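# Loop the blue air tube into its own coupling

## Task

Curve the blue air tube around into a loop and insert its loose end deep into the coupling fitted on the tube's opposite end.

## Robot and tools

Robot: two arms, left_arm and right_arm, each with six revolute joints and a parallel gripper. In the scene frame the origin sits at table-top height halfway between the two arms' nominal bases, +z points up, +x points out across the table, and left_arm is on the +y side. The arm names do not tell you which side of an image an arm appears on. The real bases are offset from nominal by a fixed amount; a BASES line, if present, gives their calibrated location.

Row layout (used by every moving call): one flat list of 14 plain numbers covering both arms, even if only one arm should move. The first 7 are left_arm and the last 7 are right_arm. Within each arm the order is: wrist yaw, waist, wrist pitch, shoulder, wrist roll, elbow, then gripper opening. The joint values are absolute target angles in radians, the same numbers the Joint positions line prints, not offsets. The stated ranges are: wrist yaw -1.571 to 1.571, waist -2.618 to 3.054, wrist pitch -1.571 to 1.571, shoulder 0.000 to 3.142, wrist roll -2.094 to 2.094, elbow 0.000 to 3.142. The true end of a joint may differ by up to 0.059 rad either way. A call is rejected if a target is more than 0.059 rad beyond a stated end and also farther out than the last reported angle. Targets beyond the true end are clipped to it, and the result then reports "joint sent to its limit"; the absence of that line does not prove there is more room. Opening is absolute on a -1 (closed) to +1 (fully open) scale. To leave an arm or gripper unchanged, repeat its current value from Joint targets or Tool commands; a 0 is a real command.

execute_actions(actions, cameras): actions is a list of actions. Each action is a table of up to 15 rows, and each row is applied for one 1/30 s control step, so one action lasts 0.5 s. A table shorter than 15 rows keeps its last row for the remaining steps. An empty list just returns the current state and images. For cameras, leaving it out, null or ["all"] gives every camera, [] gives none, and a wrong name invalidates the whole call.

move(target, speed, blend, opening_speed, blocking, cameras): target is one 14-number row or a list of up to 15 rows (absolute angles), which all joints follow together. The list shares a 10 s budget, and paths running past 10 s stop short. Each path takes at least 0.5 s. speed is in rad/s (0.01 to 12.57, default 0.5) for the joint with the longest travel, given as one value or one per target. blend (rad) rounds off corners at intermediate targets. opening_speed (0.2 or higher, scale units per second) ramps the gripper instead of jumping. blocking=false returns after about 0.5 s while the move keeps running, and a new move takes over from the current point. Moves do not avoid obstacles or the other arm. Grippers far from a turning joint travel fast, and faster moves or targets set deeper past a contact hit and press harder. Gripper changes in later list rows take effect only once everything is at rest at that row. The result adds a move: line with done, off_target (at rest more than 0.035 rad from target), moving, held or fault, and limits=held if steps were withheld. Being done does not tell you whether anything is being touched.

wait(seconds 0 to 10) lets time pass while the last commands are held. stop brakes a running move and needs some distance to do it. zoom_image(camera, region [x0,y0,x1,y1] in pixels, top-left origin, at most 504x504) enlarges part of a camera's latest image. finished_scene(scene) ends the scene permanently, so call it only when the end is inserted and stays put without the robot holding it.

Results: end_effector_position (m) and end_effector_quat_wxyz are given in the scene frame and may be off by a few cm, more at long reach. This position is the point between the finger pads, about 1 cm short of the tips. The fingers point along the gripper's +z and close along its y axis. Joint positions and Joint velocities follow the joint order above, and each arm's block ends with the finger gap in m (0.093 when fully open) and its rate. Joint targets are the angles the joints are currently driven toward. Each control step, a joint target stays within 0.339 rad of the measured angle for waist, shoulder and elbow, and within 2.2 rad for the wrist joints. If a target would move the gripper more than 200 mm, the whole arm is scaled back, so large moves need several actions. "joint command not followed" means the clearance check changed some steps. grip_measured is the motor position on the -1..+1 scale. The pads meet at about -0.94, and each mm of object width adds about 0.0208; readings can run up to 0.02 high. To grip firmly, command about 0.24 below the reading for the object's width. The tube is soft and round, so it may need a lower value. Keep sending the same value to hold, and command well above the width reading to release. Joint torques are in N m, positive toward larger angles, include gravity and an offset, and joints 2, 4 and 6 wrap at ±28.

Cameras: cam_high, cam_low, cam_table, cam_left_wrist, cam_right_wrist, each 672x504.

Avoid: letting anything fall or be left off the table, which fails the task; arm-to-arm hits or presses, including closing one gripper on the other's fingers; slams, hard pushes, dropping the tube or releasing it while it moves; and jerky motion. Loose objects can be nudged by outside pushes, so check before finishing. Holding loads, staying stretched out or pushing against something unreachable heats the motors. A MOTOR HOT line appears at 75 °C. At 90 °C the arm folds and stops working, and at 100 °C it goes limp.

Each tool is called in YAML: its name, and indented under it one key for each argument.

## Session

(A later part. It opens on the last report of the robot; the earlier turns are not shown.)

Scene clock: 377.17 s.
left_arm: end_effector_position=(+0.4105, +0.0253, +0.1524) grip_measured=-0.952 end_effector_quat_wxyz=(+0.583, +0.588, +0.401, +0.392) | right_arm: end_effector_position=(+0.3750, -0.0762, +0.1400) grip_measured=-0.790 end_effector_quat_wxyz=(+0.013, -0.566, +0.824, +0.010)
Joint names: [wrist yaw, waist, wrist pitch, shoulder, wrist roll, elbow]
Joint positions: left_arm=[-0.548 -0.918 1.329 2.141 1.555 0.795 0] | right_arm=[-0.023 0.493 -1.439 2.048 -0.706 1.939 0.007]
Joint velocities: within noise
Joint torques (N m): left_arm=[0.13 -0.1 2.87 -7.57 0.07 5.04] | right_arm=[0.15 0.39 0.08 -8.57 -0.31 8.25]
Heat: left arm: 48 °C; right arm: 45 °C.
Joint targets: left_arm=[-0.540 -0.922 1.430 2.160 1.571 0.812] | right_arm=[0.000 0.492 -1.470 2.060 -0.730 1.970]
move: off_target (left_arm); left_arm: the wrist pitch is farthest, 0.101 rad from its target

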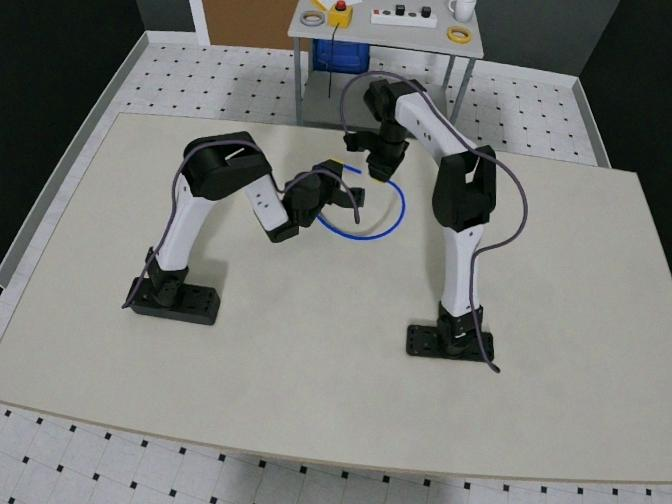

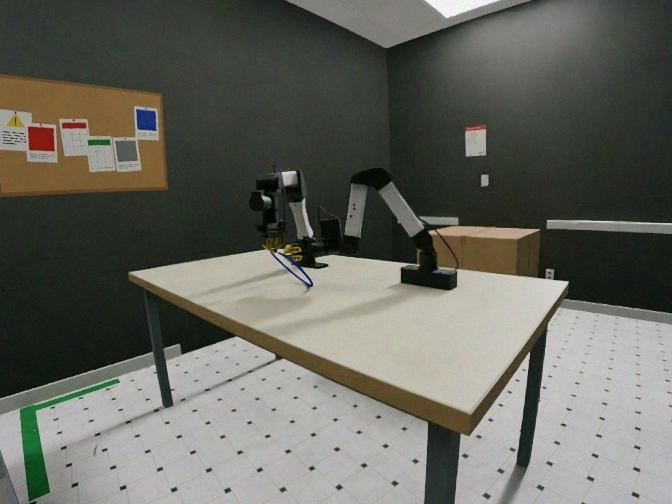

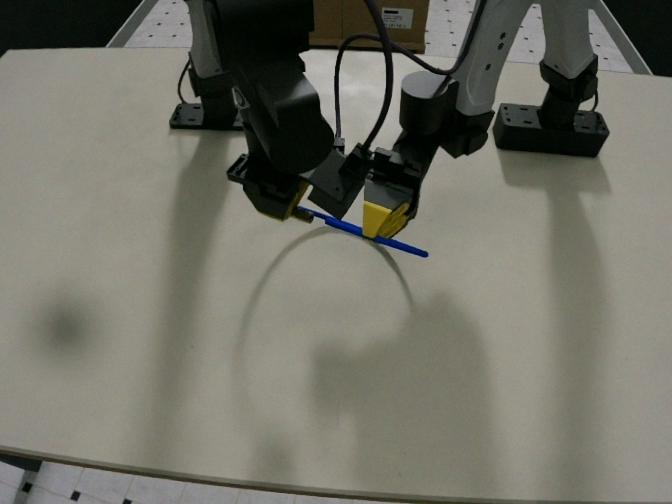

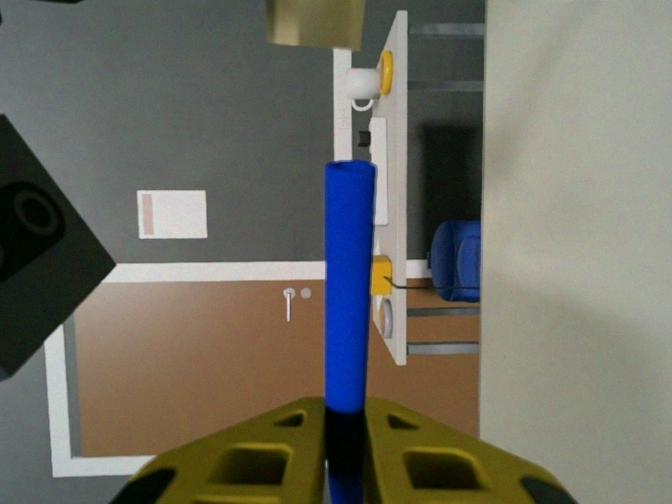

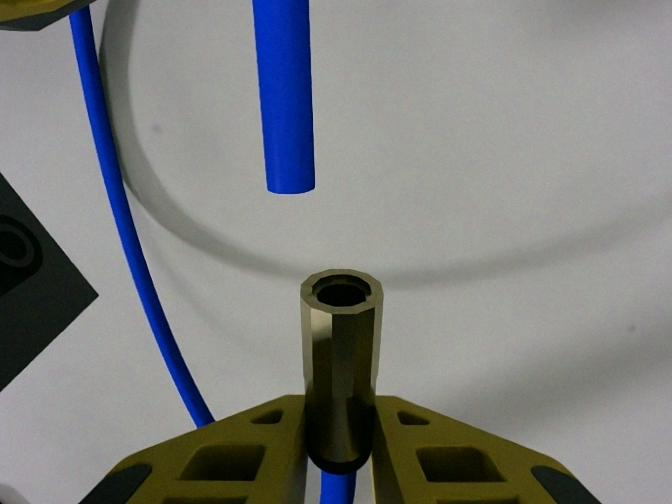

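move:
  target: [-0.54, -0.914, 1.43, 2.173, 1.571, 0.846, -0.98, 0, 0.4925, -1.47, 2.06, -0.73, 1.97, -0.96]
  speed: 0.1
  cameras: ["cam_table", "cam_left_wrist", "cam_right_wrist"]

Scene clock: 388.63 s.
left_arm: end_effector_position=(+0.4149, +0.0195, +0.1568) grip_measured=-0.952 end_effector_quat_wxyz=(+0.590, +0.581, +0.401, +0.392) | right_arm: end_effector_position=(+0.3751, -0.0763, +0.1400) grip_measured=-0.790 end_effector_quat_wxyz=(+0.013, -0.566, +0.824, +0.010)
Joint names: [wrist yaw, waist, wrist pitch, shoulder, wrist roll, elbow]
Joint positions: left_arm=[-0.548 -0.918 1.329 2.154 1.555 0.828 0] | right_arm=[-0.023 0.493 -1.439 2.048 -0.706 1.939 0.007]
Joint velocities: within noise
Joint torques (N m): left_arm=[0.14 0.53 2.86 -7.8 0.07 5.24] | right_arm=[0.14 0.4 0.08 -8.57 -0.3 8.25]
Heat: left arm: 49 °C; right arm: 46 °C.
Joint targets: left_arm=[-0.540 -0.914 1.430 2.173 1.571 0.846] | right_arm=[0.000 0.492 -1.470 2.060 -0.730 1.970]
move: off_target (left_arm); left_arm: the wrist pitch is farthest, 0.101 rad from its target
Images, in order (width x height): cam_table 672x504, cam_left_wrist 672x504, cam_right_wrist 672x504.

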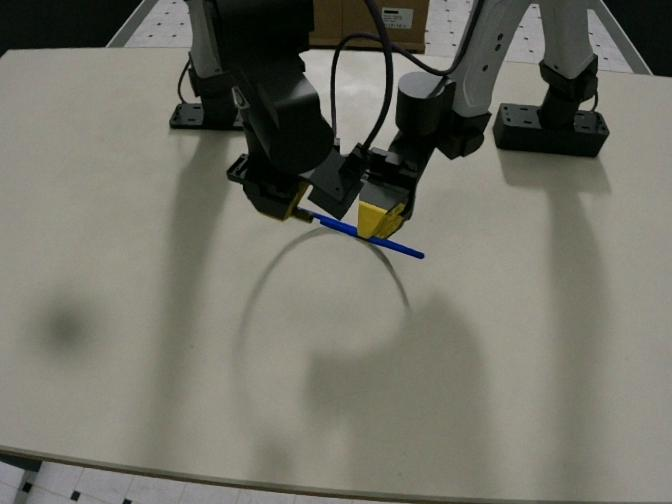

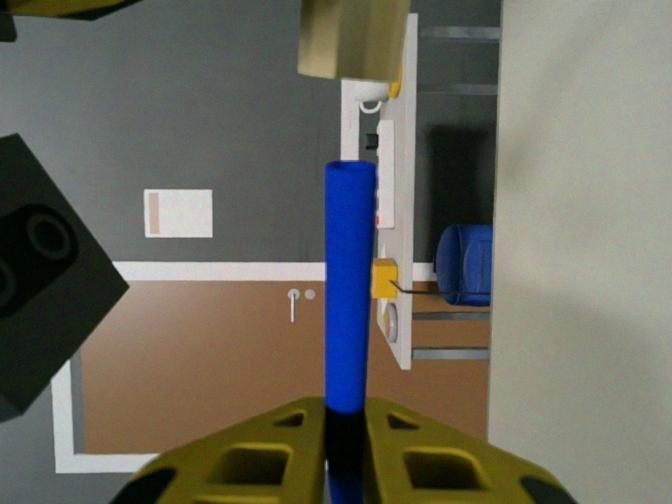

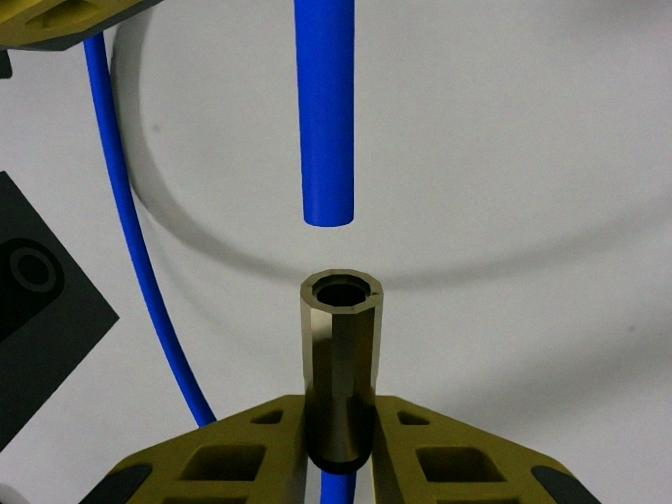

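zoom_image:
  camera: "cam_left_wrist"
  region: [230, 0, 480, 190]

zoom_image:
  camera: "cam_table"
  region: [250, 180, 430, 270]

Scaled by 2.016.

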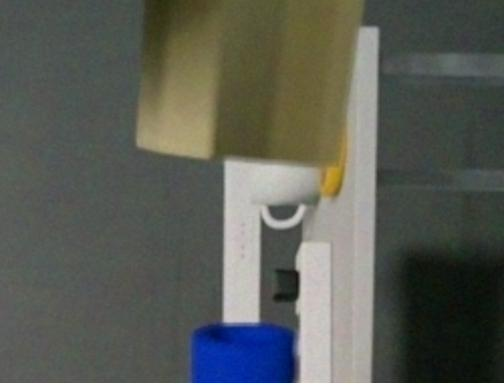

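Scaled by 2.800.

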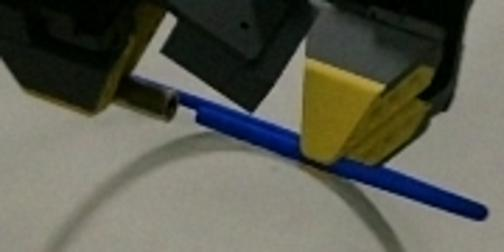

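move:
  target: [-0.565, -0.9435, 1.43, 2.184, 1.641, 0.876, -0.98, 0, 0.4925, -1.47, 2.06, -0.73, 1.97, -0.96]
  speed: 0.1
  cameras: ["cam_table", "cam_left_wrist", "cam_right_wrist"]

zoom_image:
  camera: "cam_left_wrist"
  region: [230, 0, 480, 190]

zoom_image:
  camera: "cam_right_wrist"
  region: [230, 180, 480, 370]

Scene clock: 409.13 s.
left_arm: end_effector_position=(+0.4121, +0.0083, +0.1611) grip_measured=-0.952 end_effector_quat_wxyz=(+0.585, +0.590, +0.378, +0.408) | right_arm: end_effector_position=(+0.3751, -0.0764, +0.1400) grip_measured=-0.790 end_effector_quat_wxyz=(+0.012, -0.566, +0.824, +0.010)
Joint names: [wrist yaw, waist, wrist pitch, shoulder, wrist roll, elbow]
Joint positions: left_arm=[-0.557 -0.938 1.329 2.165 1.621 0.857 0] | right_arm=[-0.022 0.493 -1.439 2.048 -0.707 1.939 0.007]
Joint velocities: within noise
Joint torques (N m): left_arm=[-0.04 -0.21 2.85 -7.99 0.12 5.38] | right_arm=[0.13 0.4 0.07 -8.58 -0.29 8.25]
Heat: left arm: 51 °C; right arm: 46 °C.
Joint targets: left_arm=[-0.565 -0.943 1.430 2.184 1.641 0.876] | right_arm=[0.000 0.492 -1.470 2.060 -0.730 1.970]
move: off_target (left_arm); left_arm: the wrist pitch is farthest, 0.101 rad from its target
Images, in order (width x height): cam_table 672x504, cam_left_wrist 672x504, cam_right_wrist 672x504.

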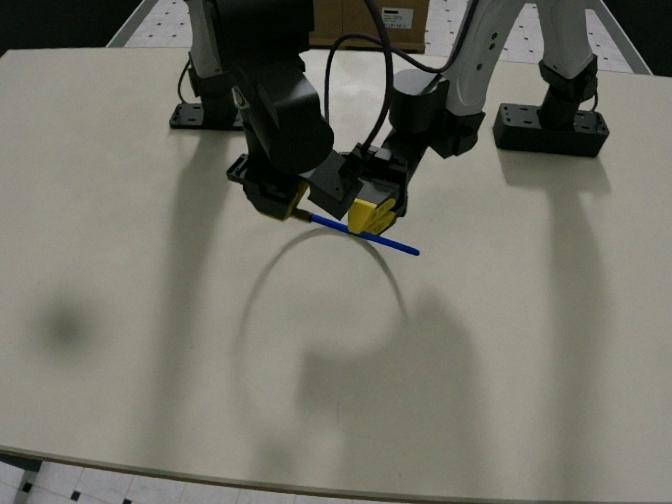

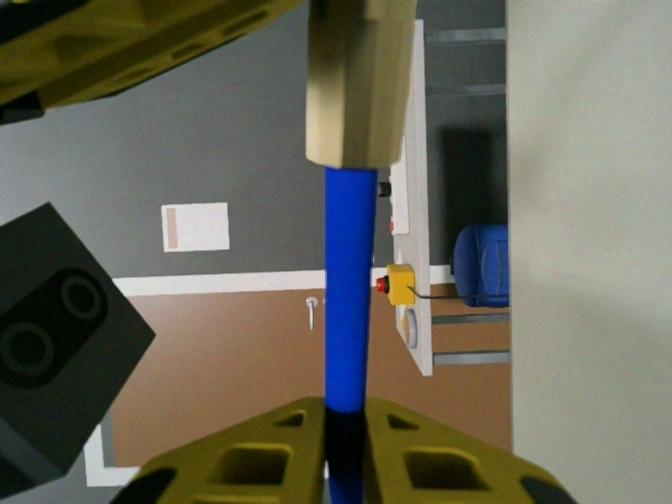

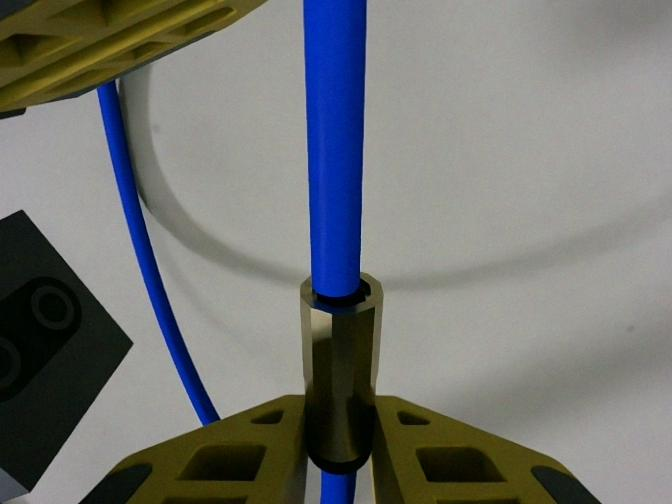

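Scaled by 2.016.

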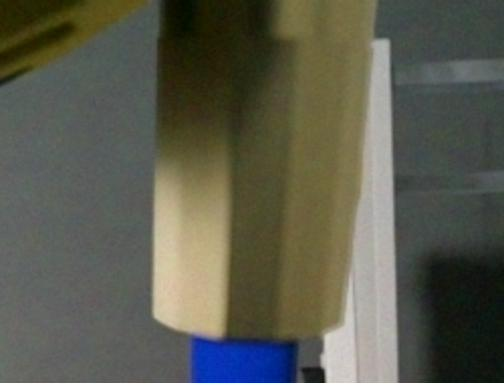

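Scaled by 2.016.

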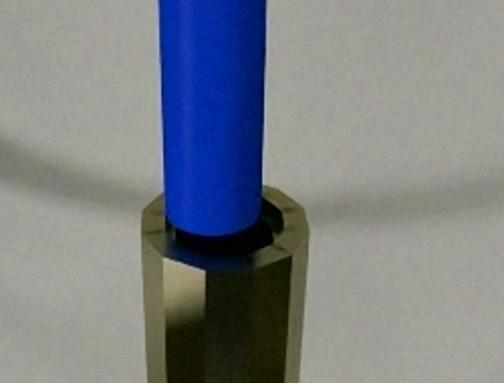

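move:
  target: [-0.582, -0.9625, 1.43, 2.202, 1.641, 0.9015, -0.98, 0, 0.4925, -1.47, 2.06, -0.73, 1.97, -0.96]
  speed: 0.08
  cameras: ["cam_table", "cam_left_wrist", "cam_right_wrist"]

zoom_image:
  camera: "cam_right_wrist"
  region: [230, 180, 480, 370]

Scene clock: 415.53 s.
left_arm: end_effector_position=(+0.4095, -0.0003, +0.1607) grip_measured=-0.952 end_effector_quat_wxyz=(+0.587, +0.588, +0.377, +0.408) | right_arm: end_effector_position=(+0.3750, -0.0766, +0.1400) grip_measured=-0.790 end_effector_quat_wxyz=(+0.012, -0.567, +0.824, +0.009)
Joint names: [wrist yaw, waist, wrist pitch, shoulder, wrist roll, elbow]
Joint positions: left_arm=[-0.575 -0.956 1.329 2.183 1.623 0.882 0] | right_arm=[-0.021 0.493 -1.439 2.048 -0.707 1.939 0.007]
Joint velocities: within noise
Joint torques (N m): left_arm=[-0.06 -0.24 2.85 -8.14 0.1 5.45] | right_arm=[0.13 0.4 0.08 -8.57 -0.29 8.25]
Heat: left arm: 52 °C; right arm: 46 °C.
Joint targets: left_arm=[-0.582 -0.962 1.430 2.202 1.641 0.901] | right_arm=[0.000 0.492 -1.470 2.060 -0.730 1.970]
move: off_target (left_arm); left_arm: the wrist pitch is farthest, 0.101 rad from its target
Images, in order (width x height): cam_table 672x504, cam_left_wrist 672x504, cam_right_wrist 672x504.

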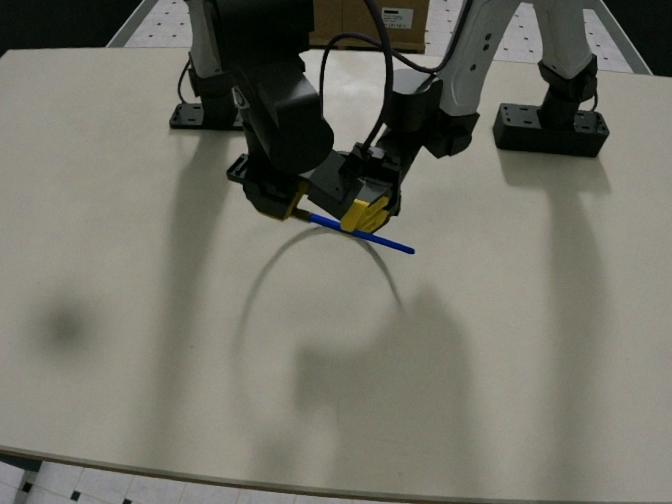

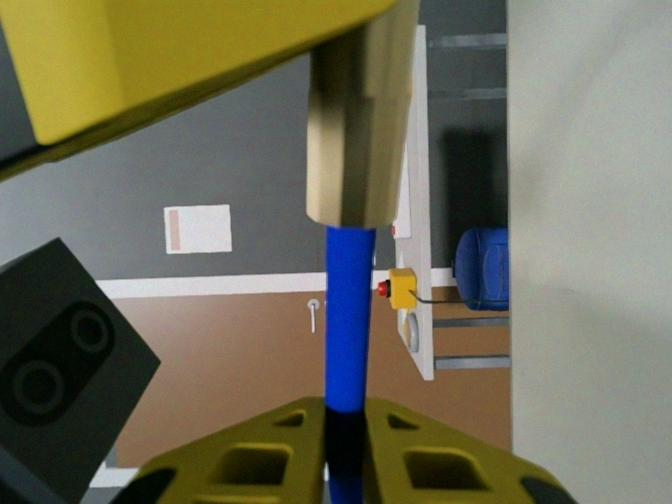

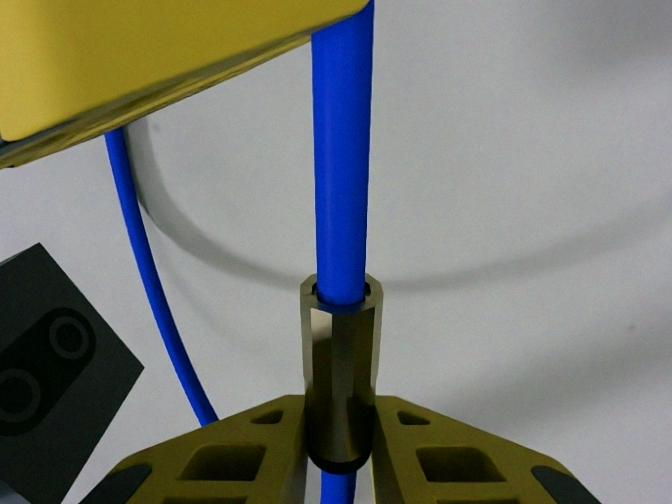

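Scaled by 2.016.

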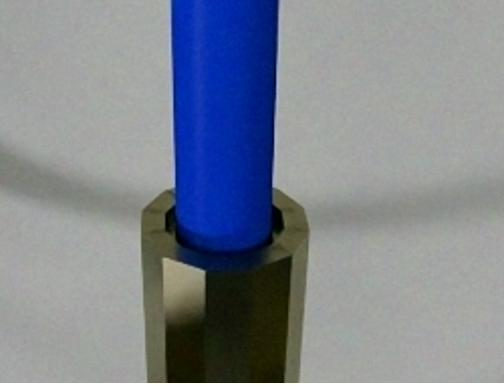

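move:
  target: [-0.599, -0.982, 1.43, 2.217, 1.641, 0.9225, -0.98, 0, 0.4925, -1.47, 2.06, -0.73, 1.97, -0.96]
  speed: 0.08
  cameras: ["cam_table", "cam_left_wrist", "cam_right_wrist"]

Scene clock: 419.80 s.
left_arm: end_effector_position=(+0.4061, -0.0082, +0.1602) grip_measured=-0.952 end_effector_quat_wxyz=(+0.589, +0.587, +0.377, +0.408) | right_arm: end_effector_position=(+0.3748, -0.0769, +0.1400) grip_measured=-0.790 end_effector_quat_wxyz=(+0.011, -0.567, +0.824, +0.009)
Joint names: [wrist yaw, waist, wrist pitch, shoulder, wrist roll, elbow]
Joint positions: left_arm=[-0.593 -0.975 1.329 2.199 1.624 0.903 0] | right_arm=[-0.02 0.493 -1.441 2.048 -0.707 1.939 0.007]
Joint velocities: within noise
Joint torques (N m): left_arm=[-0.03 -0.28 2.84 -8.28 0.09 5.46] | right_arm=[0.12 0.4 0.1 -8.57 -0.29 8.25]
Heat: left arm: 52 °C; right arm: 46 °C.
Joint targets: left_arm=[-0.599 -0.982 1.430 2.217 1.641 0.923] | right_arm=[0.000 0.492 -1.470 2.060 -0.730 1.970]
move: off_target (left_arm); left_arm: the wrist pitch is farthest, 0.101 rad from its target
Images, in order (width x height): cam_table 672x504, cam_left_wrist 672x504, cam_right_wrist 672x504.

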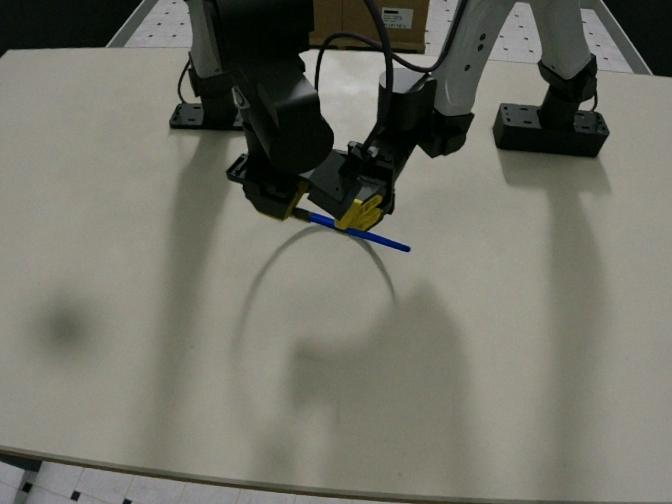

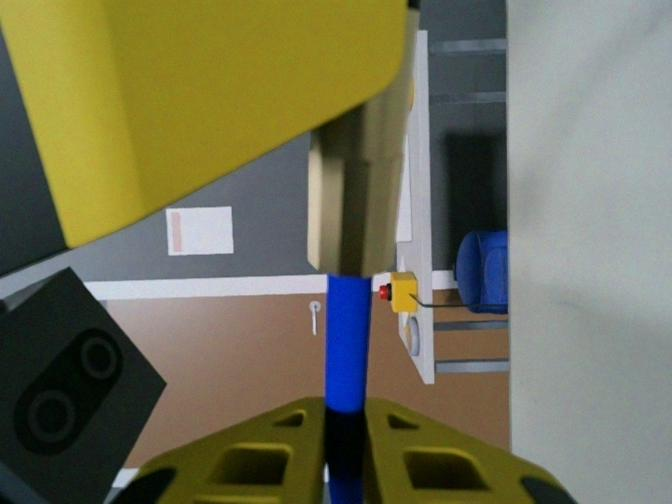

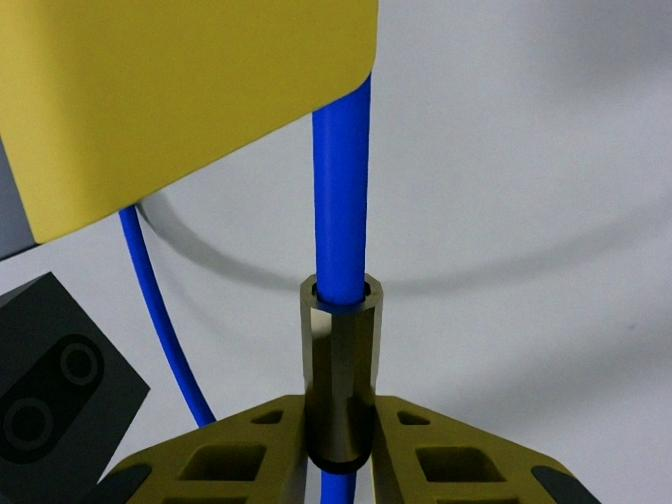

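move:
  target: [-0.616, -1.002, 1.43, 2.232, 1.641, 0.9435, -0.98, 0, 0.4925, -1.47, 2.06, -0.73, 1.97, -0.96]
  speed: 0.08
  cameras: ["cam_table", "cam_left_wrist", "cam_right_wrist"]

Scene clock: 423.70 s.
left_arm: end_effector_position=(+0.4033, -0.0144, +0.1598) grip_measured=-0.952 end_effector_quat_wxyz=(+0.590, +0.584, +0.379, +0.410) | right_arm: end_effector_position=(+0.3735, -0.0784, +0.1400) grip_measured=-0.790 end_effector_quat_wxyz=(+0.007, -0.567, +0.824, +0.008)
Joint names: [wrist yaw, waist, wrist pitch, shoulder, wrist roll, elbow]
Joint positions: left_arm=[-0.616 -0.993 1.329 2.213 1.624 0.923 0] | right_arm=[-0.017 0.493 -1.449 2.048 -0.708 1.939 0.007]
Joint velocities: within noise
Joint torques (N m): left_arm=[0.07 -0.44 2.83 -8.38 0.08 5.57] | right_arm=[0.08 0.4 0.15 -8.55 -0.29 8.24]
Heat: left arm: 52 °C; right arm: 46 °C.
Joint targets: left_arm=[-0.616 -1.002 1.430 2.232 1.641 0.944] | right_arm=[0.000 0.493 -1.470 2.060 -0.730 1.970]
move: off_target (left_arm); left_arm: the wrist pitch is farthest, 0.101 rad from its target
Images, in order (width x height): cam_table 672x504, cam_left_wrist 672x504, cam_right_wrist 672x504.

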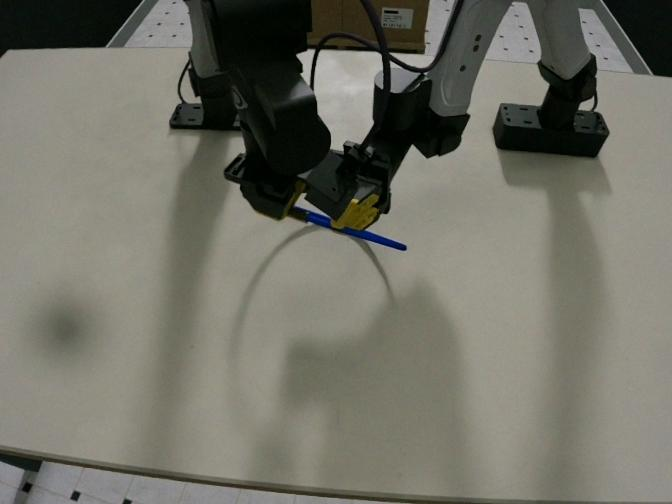

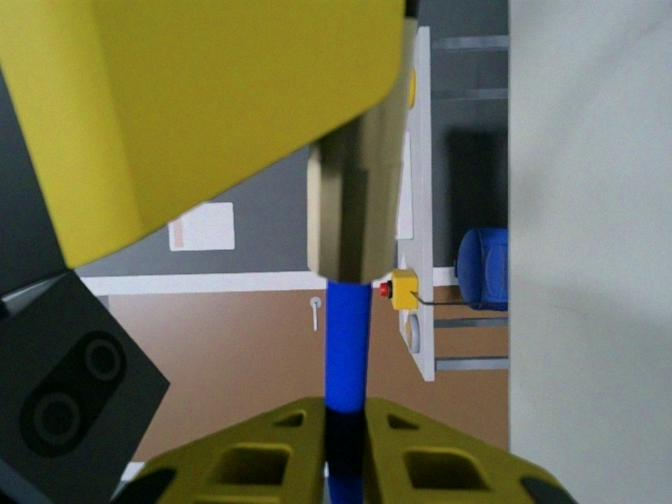

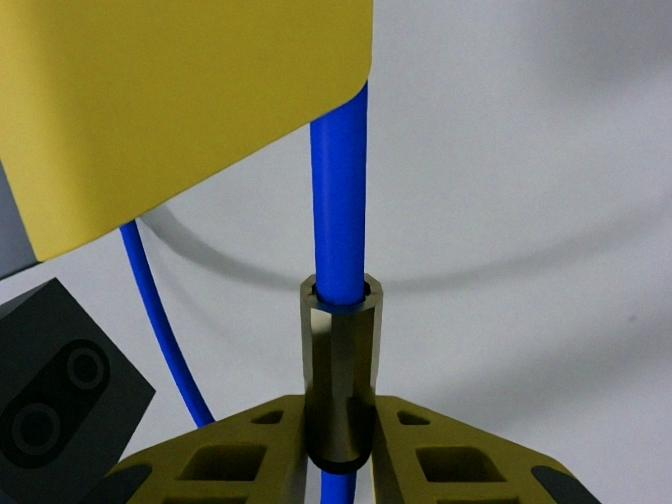

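move:
  target: [-0.633, -1.022, 1.43, 2.247, 1.641, 0.9645, -0.98, 0, 0.4925, -1.47, 2.06, -0.73, 1.97, -0.96]
  speed: 0.06
  cameras: ["cam_left_wrist","cam_right_wrist"]

zoom_image:
  camera: "cam_right_wrist"
  region: [200, 150, 500, 375]

zoom_image:
  camera: "cam_left_wrist"
  region: [200, 150, 500, 375]

Scene clock: 446.33 s.
left_arm: end_effector_position=(+0.4014, -0.0184, +0.1586) grip_measured=-0.952 end_effector_quat_wxyz=(+0.588, +0.579, +0.384, +0.414) | right_arm: end_effector_position=(+0.3718, -0.0817, +0.1399) grip_measured=-0.790 end_effector_quat_wxyz=(+0.000, -0.567, +0.824, +0.002)
Joint names: [wrist yaw, waist, wrist pitch, shoulder, wrist roll, elbow]
Joint positions: left_arm=[-0.647 -1.008 1.329 2.228 1.624 0.942 0] | right_arm=[-0.004 0.493 -1.461 2.048 -0.708 1.939 0.007]
Joint velocities: within noise
Joint torques (N m): left_arm=[0.2 -0.85 2.82 -8.44 0.08 5.72] | right_arm=[-0.06 0.42 0.26 -8.53 -0.28 8.23]
Heat: left arm: 54 °C; right arm: 46 °C.
Joint targets: left_arm=[-0.633 -1.022 1.430 2.247 1.641 0.964] | right_arm=[0.000 0.493 -1.470 2.060 -0.730 1.970]
move: off_target (left_arm); left_arm: the wrist pitch is farthest, 0.101 rad from its target
Images, in order (width x height): cam_left_wrist 672x504, cam_right_wrist 672x504.

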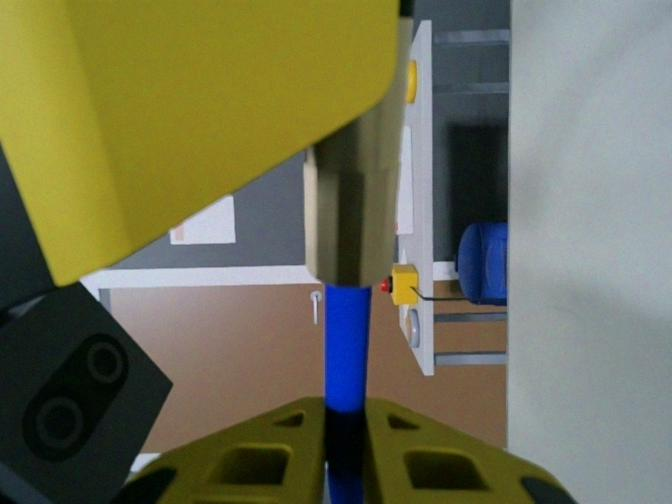

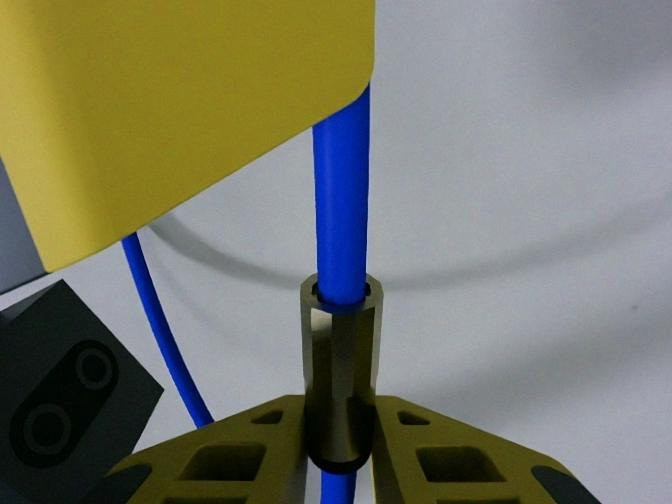

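Scaled by 1.680.

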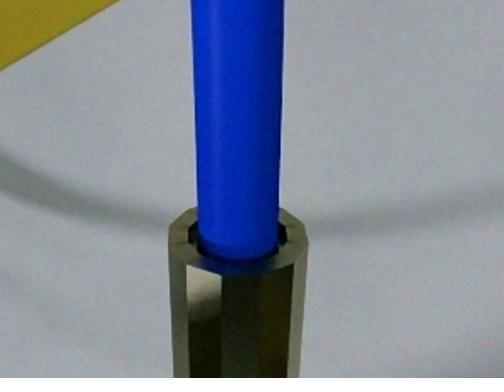

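Scaled by 1.680.

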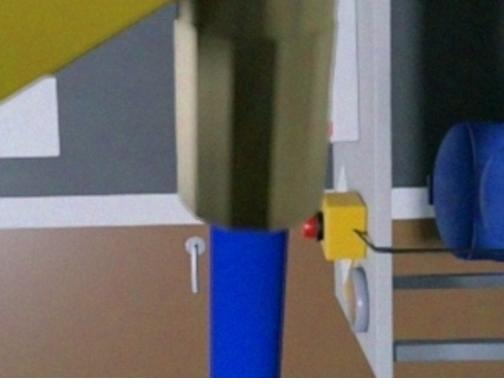

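move:
  target:
    - [-0.616, -1.002, 1.43, 2.232, 1.641, 0.9435, -0.98, 0, 0.4925, -1.47, 2.06, -0.73, 1.97, -0.96]
    - [-0.616, -1.002, 1.43, 2.232, 1.641, 0.9435, -0.4, 0, 0.4925, -1.47, 2.06, -0.73, 1.97, -0.96]
  speed: 0.06
  opening_speed: 0.5

zoom_image:
  camera: "cam_right_wrist"
  region: [200, 150, 500, 375]

Scene clock: 467.00 s.
left_arm: end_effector_position=(+0.4001, -0.0218, +0.1582) grip_measured=-0.401 end_effector_quat_wxyz=(+0.589, +0.586, +0.374, +0.412) | right_arm: end_effector_position=(+0.3757, -0.0822, +0.1420) grip_measured=-0.790 end_effector_quat_wxyz=(+0.007, -0.567, +0.824, -0.003)
Joint names: [wrist yaw, waist, wrist pitch, shoulder, wrist roll, elbow]
Joint positions: left_arm=[-0.627 -1.009 1.326 2.228 1.637 0.942 0.026] | right_arm=[0.004 0.49 -1.455 2.048 -0.711 1.947 0.007]
Joint velocities: within noise
Joint torques (N m): left_arm=[0.16 0.75 2.86 -9.83 -0.05 3.96] | right_arm=[-0.14 0.64 0.22 -8.55 -0.24 7.57]
Heat: left arm: 55 °C; right arm: 46 °C.
Joint targets: left_arm=[-0.616 -1.002 1.430 2.232 1.641 0.944] | right_arm=[0.000 0.492 -1.470 2.060 -0.730 1.970]
move: off_target (left_arm); target 2's new numbers were sent with left_arm's wrist pitch 0.101 rad from that target; left_arm: the wrist pitch is farthest, 0.104 rad from its target

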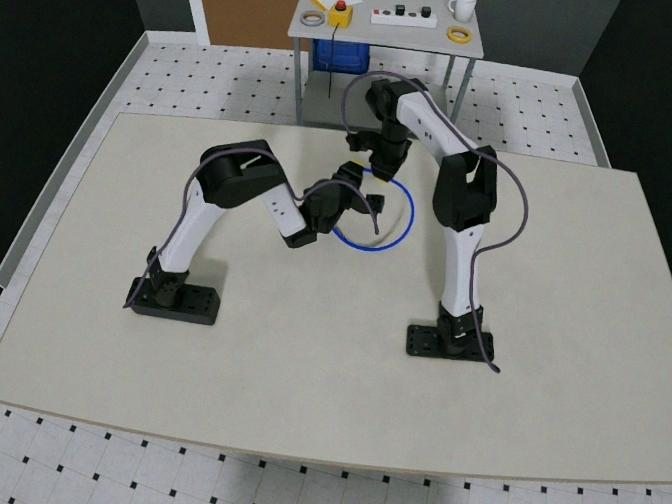

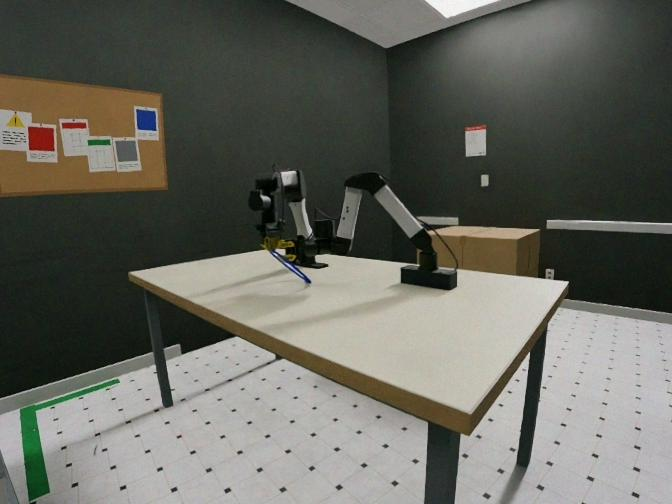

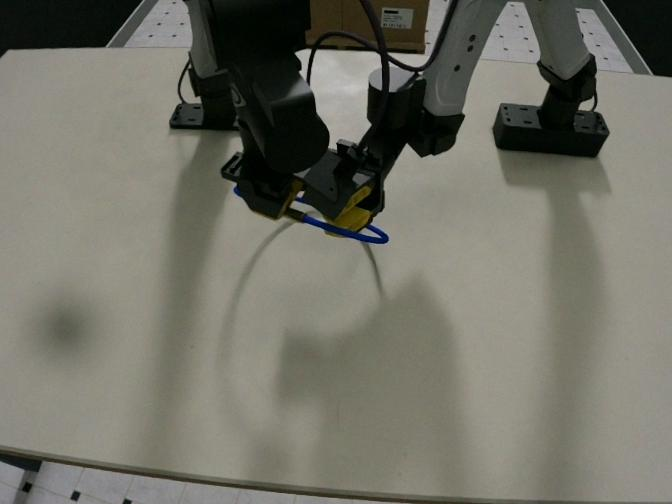

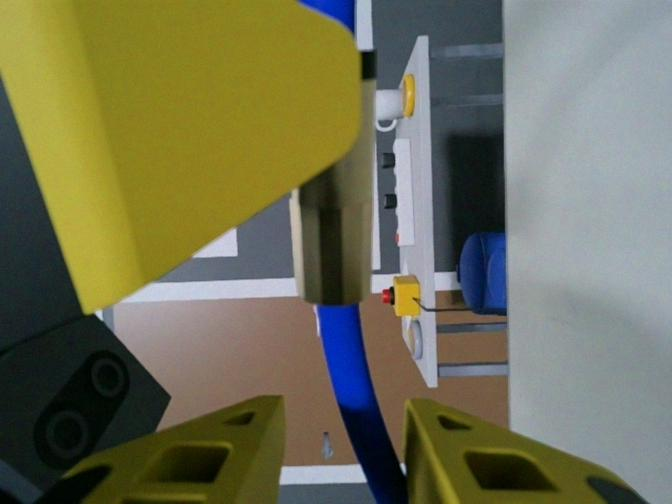

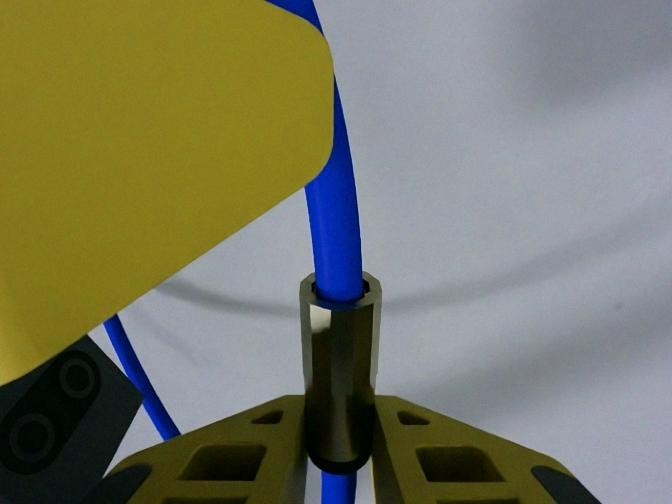

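Scaled by 1.680.

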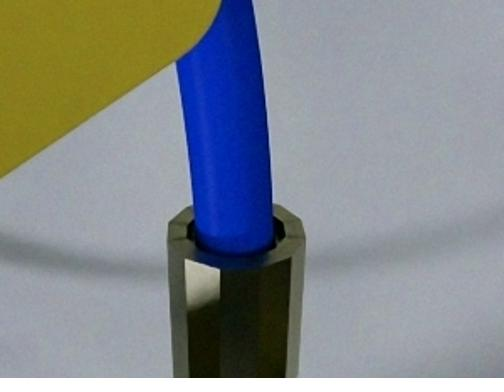

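move:
  target: [-0.747, -1.112, 1.53, 2.171, 1.641, 0.79, -0.4, 0, 0.4925, -1.47, 2.06, -0.73, 1.97, -0.96]
  speed: 0.1

Scene clock: 477.73 s.
left_arm: end_effector_position=(+0.3547, -0.0075, +0.1299) grip_measured=-0.401 end_effector_quat_wxyz=(+0.557, +0.612, +0.375, +0.419) | right_arm: end_effector_position=(+0.3745, -0.0829, +0.1420) grip_measured=-0.790 end_effector_quat_wxyz=(+0.004, -0.569, +0.822, -0.002)
Joint names: [wrist yaw, waist, wrist pitch, shoulder, wrist roll, elbow]
Joint positions: left_arm=[-0.74 -1.105 1.374 2.211 1.638 0.797 0.026] | right_arm=[0.004 0.49 -1.461 2.048 -0.717 1.947 0.007]
Joint velocities: within noise
Joint torques (N m): left_arm=[-0.06 -0.35 3.3 -13.14 -0.08 2.66] | right_arm=[-0.14 0.65 0.27 -8.54 -0.19 7.56]
Heat: left arm: 56 °C; right arm: 44 °C.
Joint targets: left_arm=[-0.747 -1.112 1.530 2.171 1.641 0.790] | right_arm=[0.000 0.492 -1.470 2.060 -0.730 1.970]
move: off_target (left_arm); left_arm: the wrist pitch is farthest, 0.156 rad from its target

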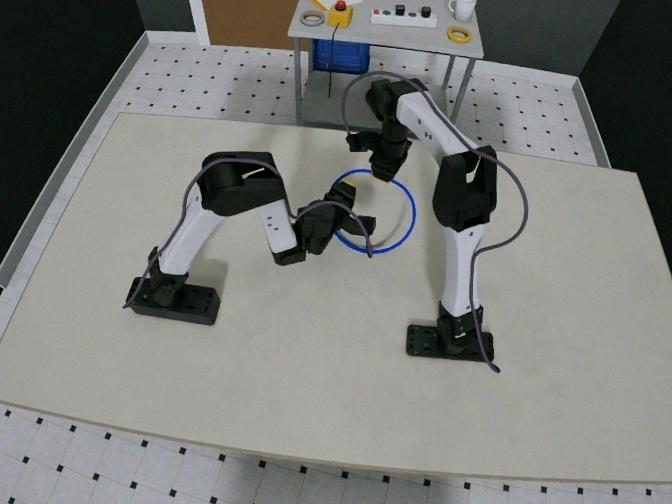

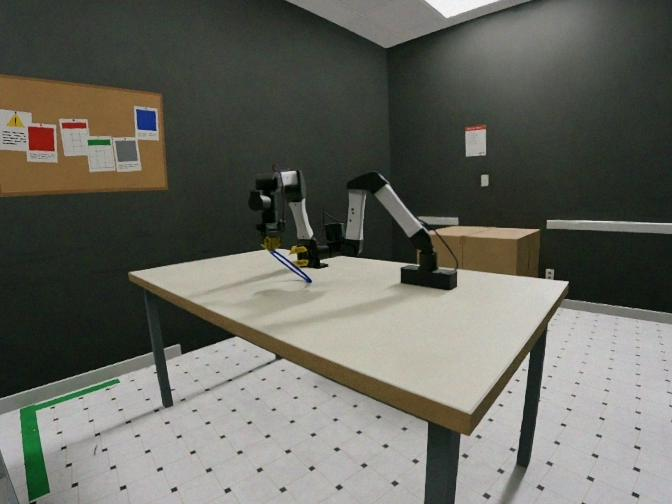

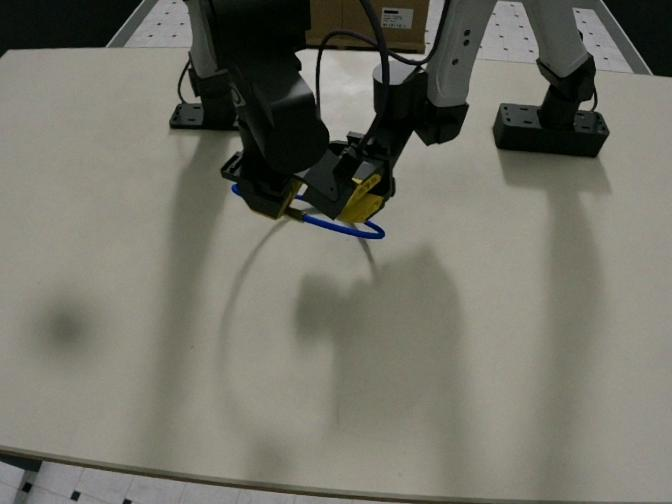

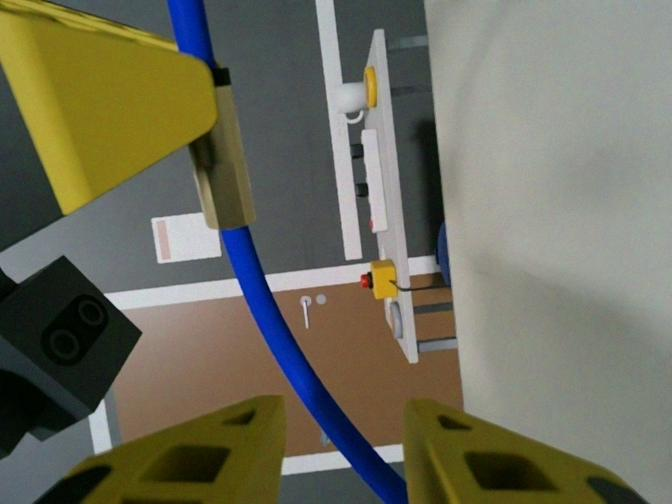

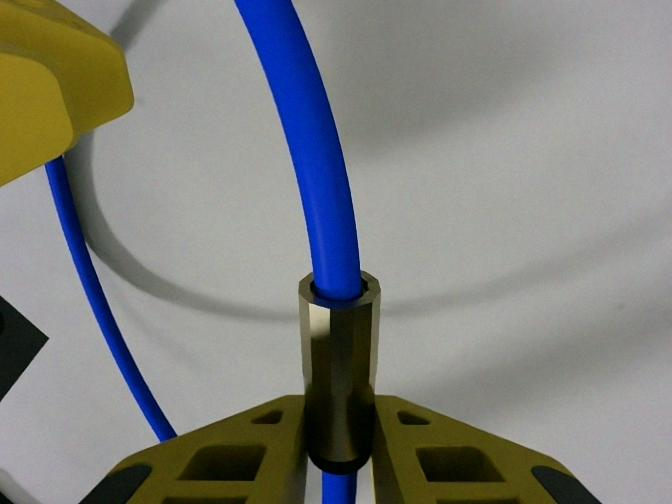

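move:
  target: [-0.875, -1.24, 1.45, 1.965, 1.641, 0.635, -0.4, 0, 0.4925, -1.47, 2.06, -0.73, 1.97, -0.96]
  speed: 0.15
  cameras: ["cam_high","cam_left_wrist","cam_right_wrist"]

Scene clock: 483.57 s.
left_arm: end_effector_position=(+0.3022, +0.0082, +0.1750) grip_measured=-0.401 end_effector_quat_wxyz=(+0.576, +0.593, +0.379, +0.416) | right_arm: end_effector_position=(+0.3745, -0.0829, +0.1420) grip_measured=-0.790 end_effector_quat_wxyz=(+0.004, -0.569, +0.822, -0.002)
Joint names: [wrist yaw, waist, wrist pitch, shoulder, wrist roll, elbow]
Joint positions: left_arm=[-0.868 -1.233 1.37 1.999 1.638 0.643 0.026] | right_arm=[0.004 0.49 -1.461 2.048 -0.717 1.947 0.007]
Joint velocities: within noise
Joint torques (N m): left_arm=[-0.03 -0.32 2.53 -11.17 -0.08 2.81] | right_arm=[-0.14 0.64 0.27 -8.54 -0.19 7.54]
Heat: left arm: 57 °C; right arm: 44 °C.
Joint targets: left_arm=[-0.875 -1.240 1.450 1.965 1.641 0.635] | right_arm=[0.000 0.492 -1.470 2.060 -0.730 1.970]
move: off_target (left_arm); left_arm: the wrist pitch is farthest, 0.080 rad from its target
Images, in order (width x height): cam_high 672x504, cam_left_wrist 672x504, cam_right_wrist 672x504.

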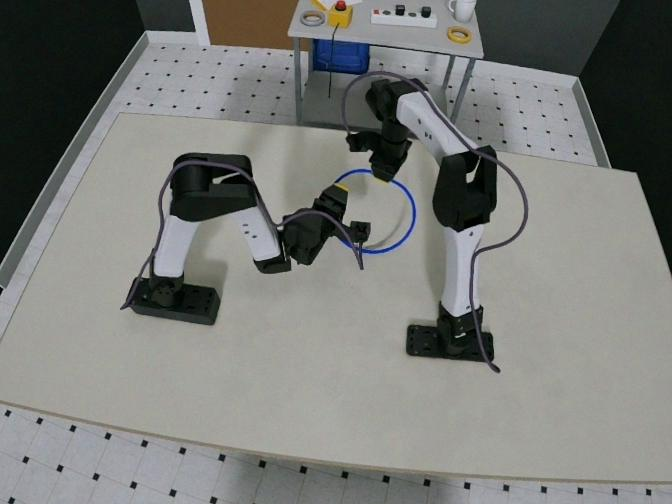

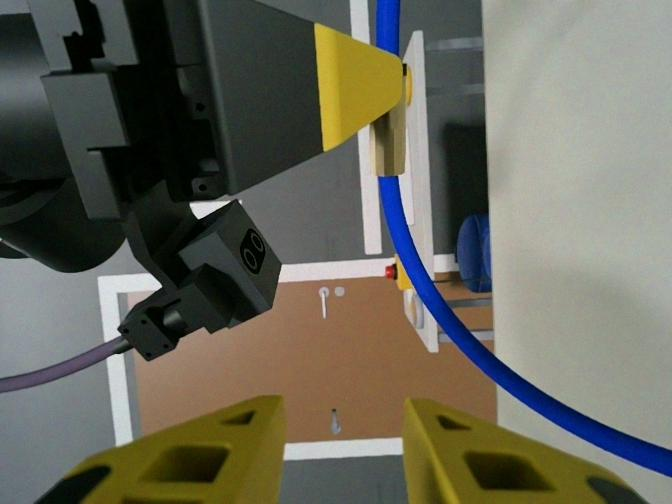

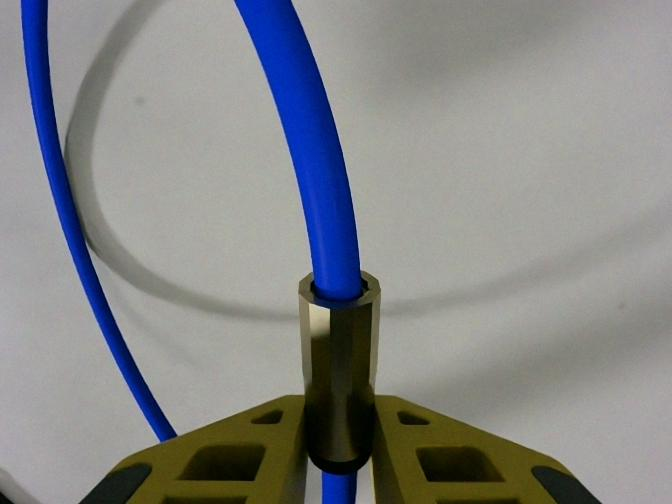

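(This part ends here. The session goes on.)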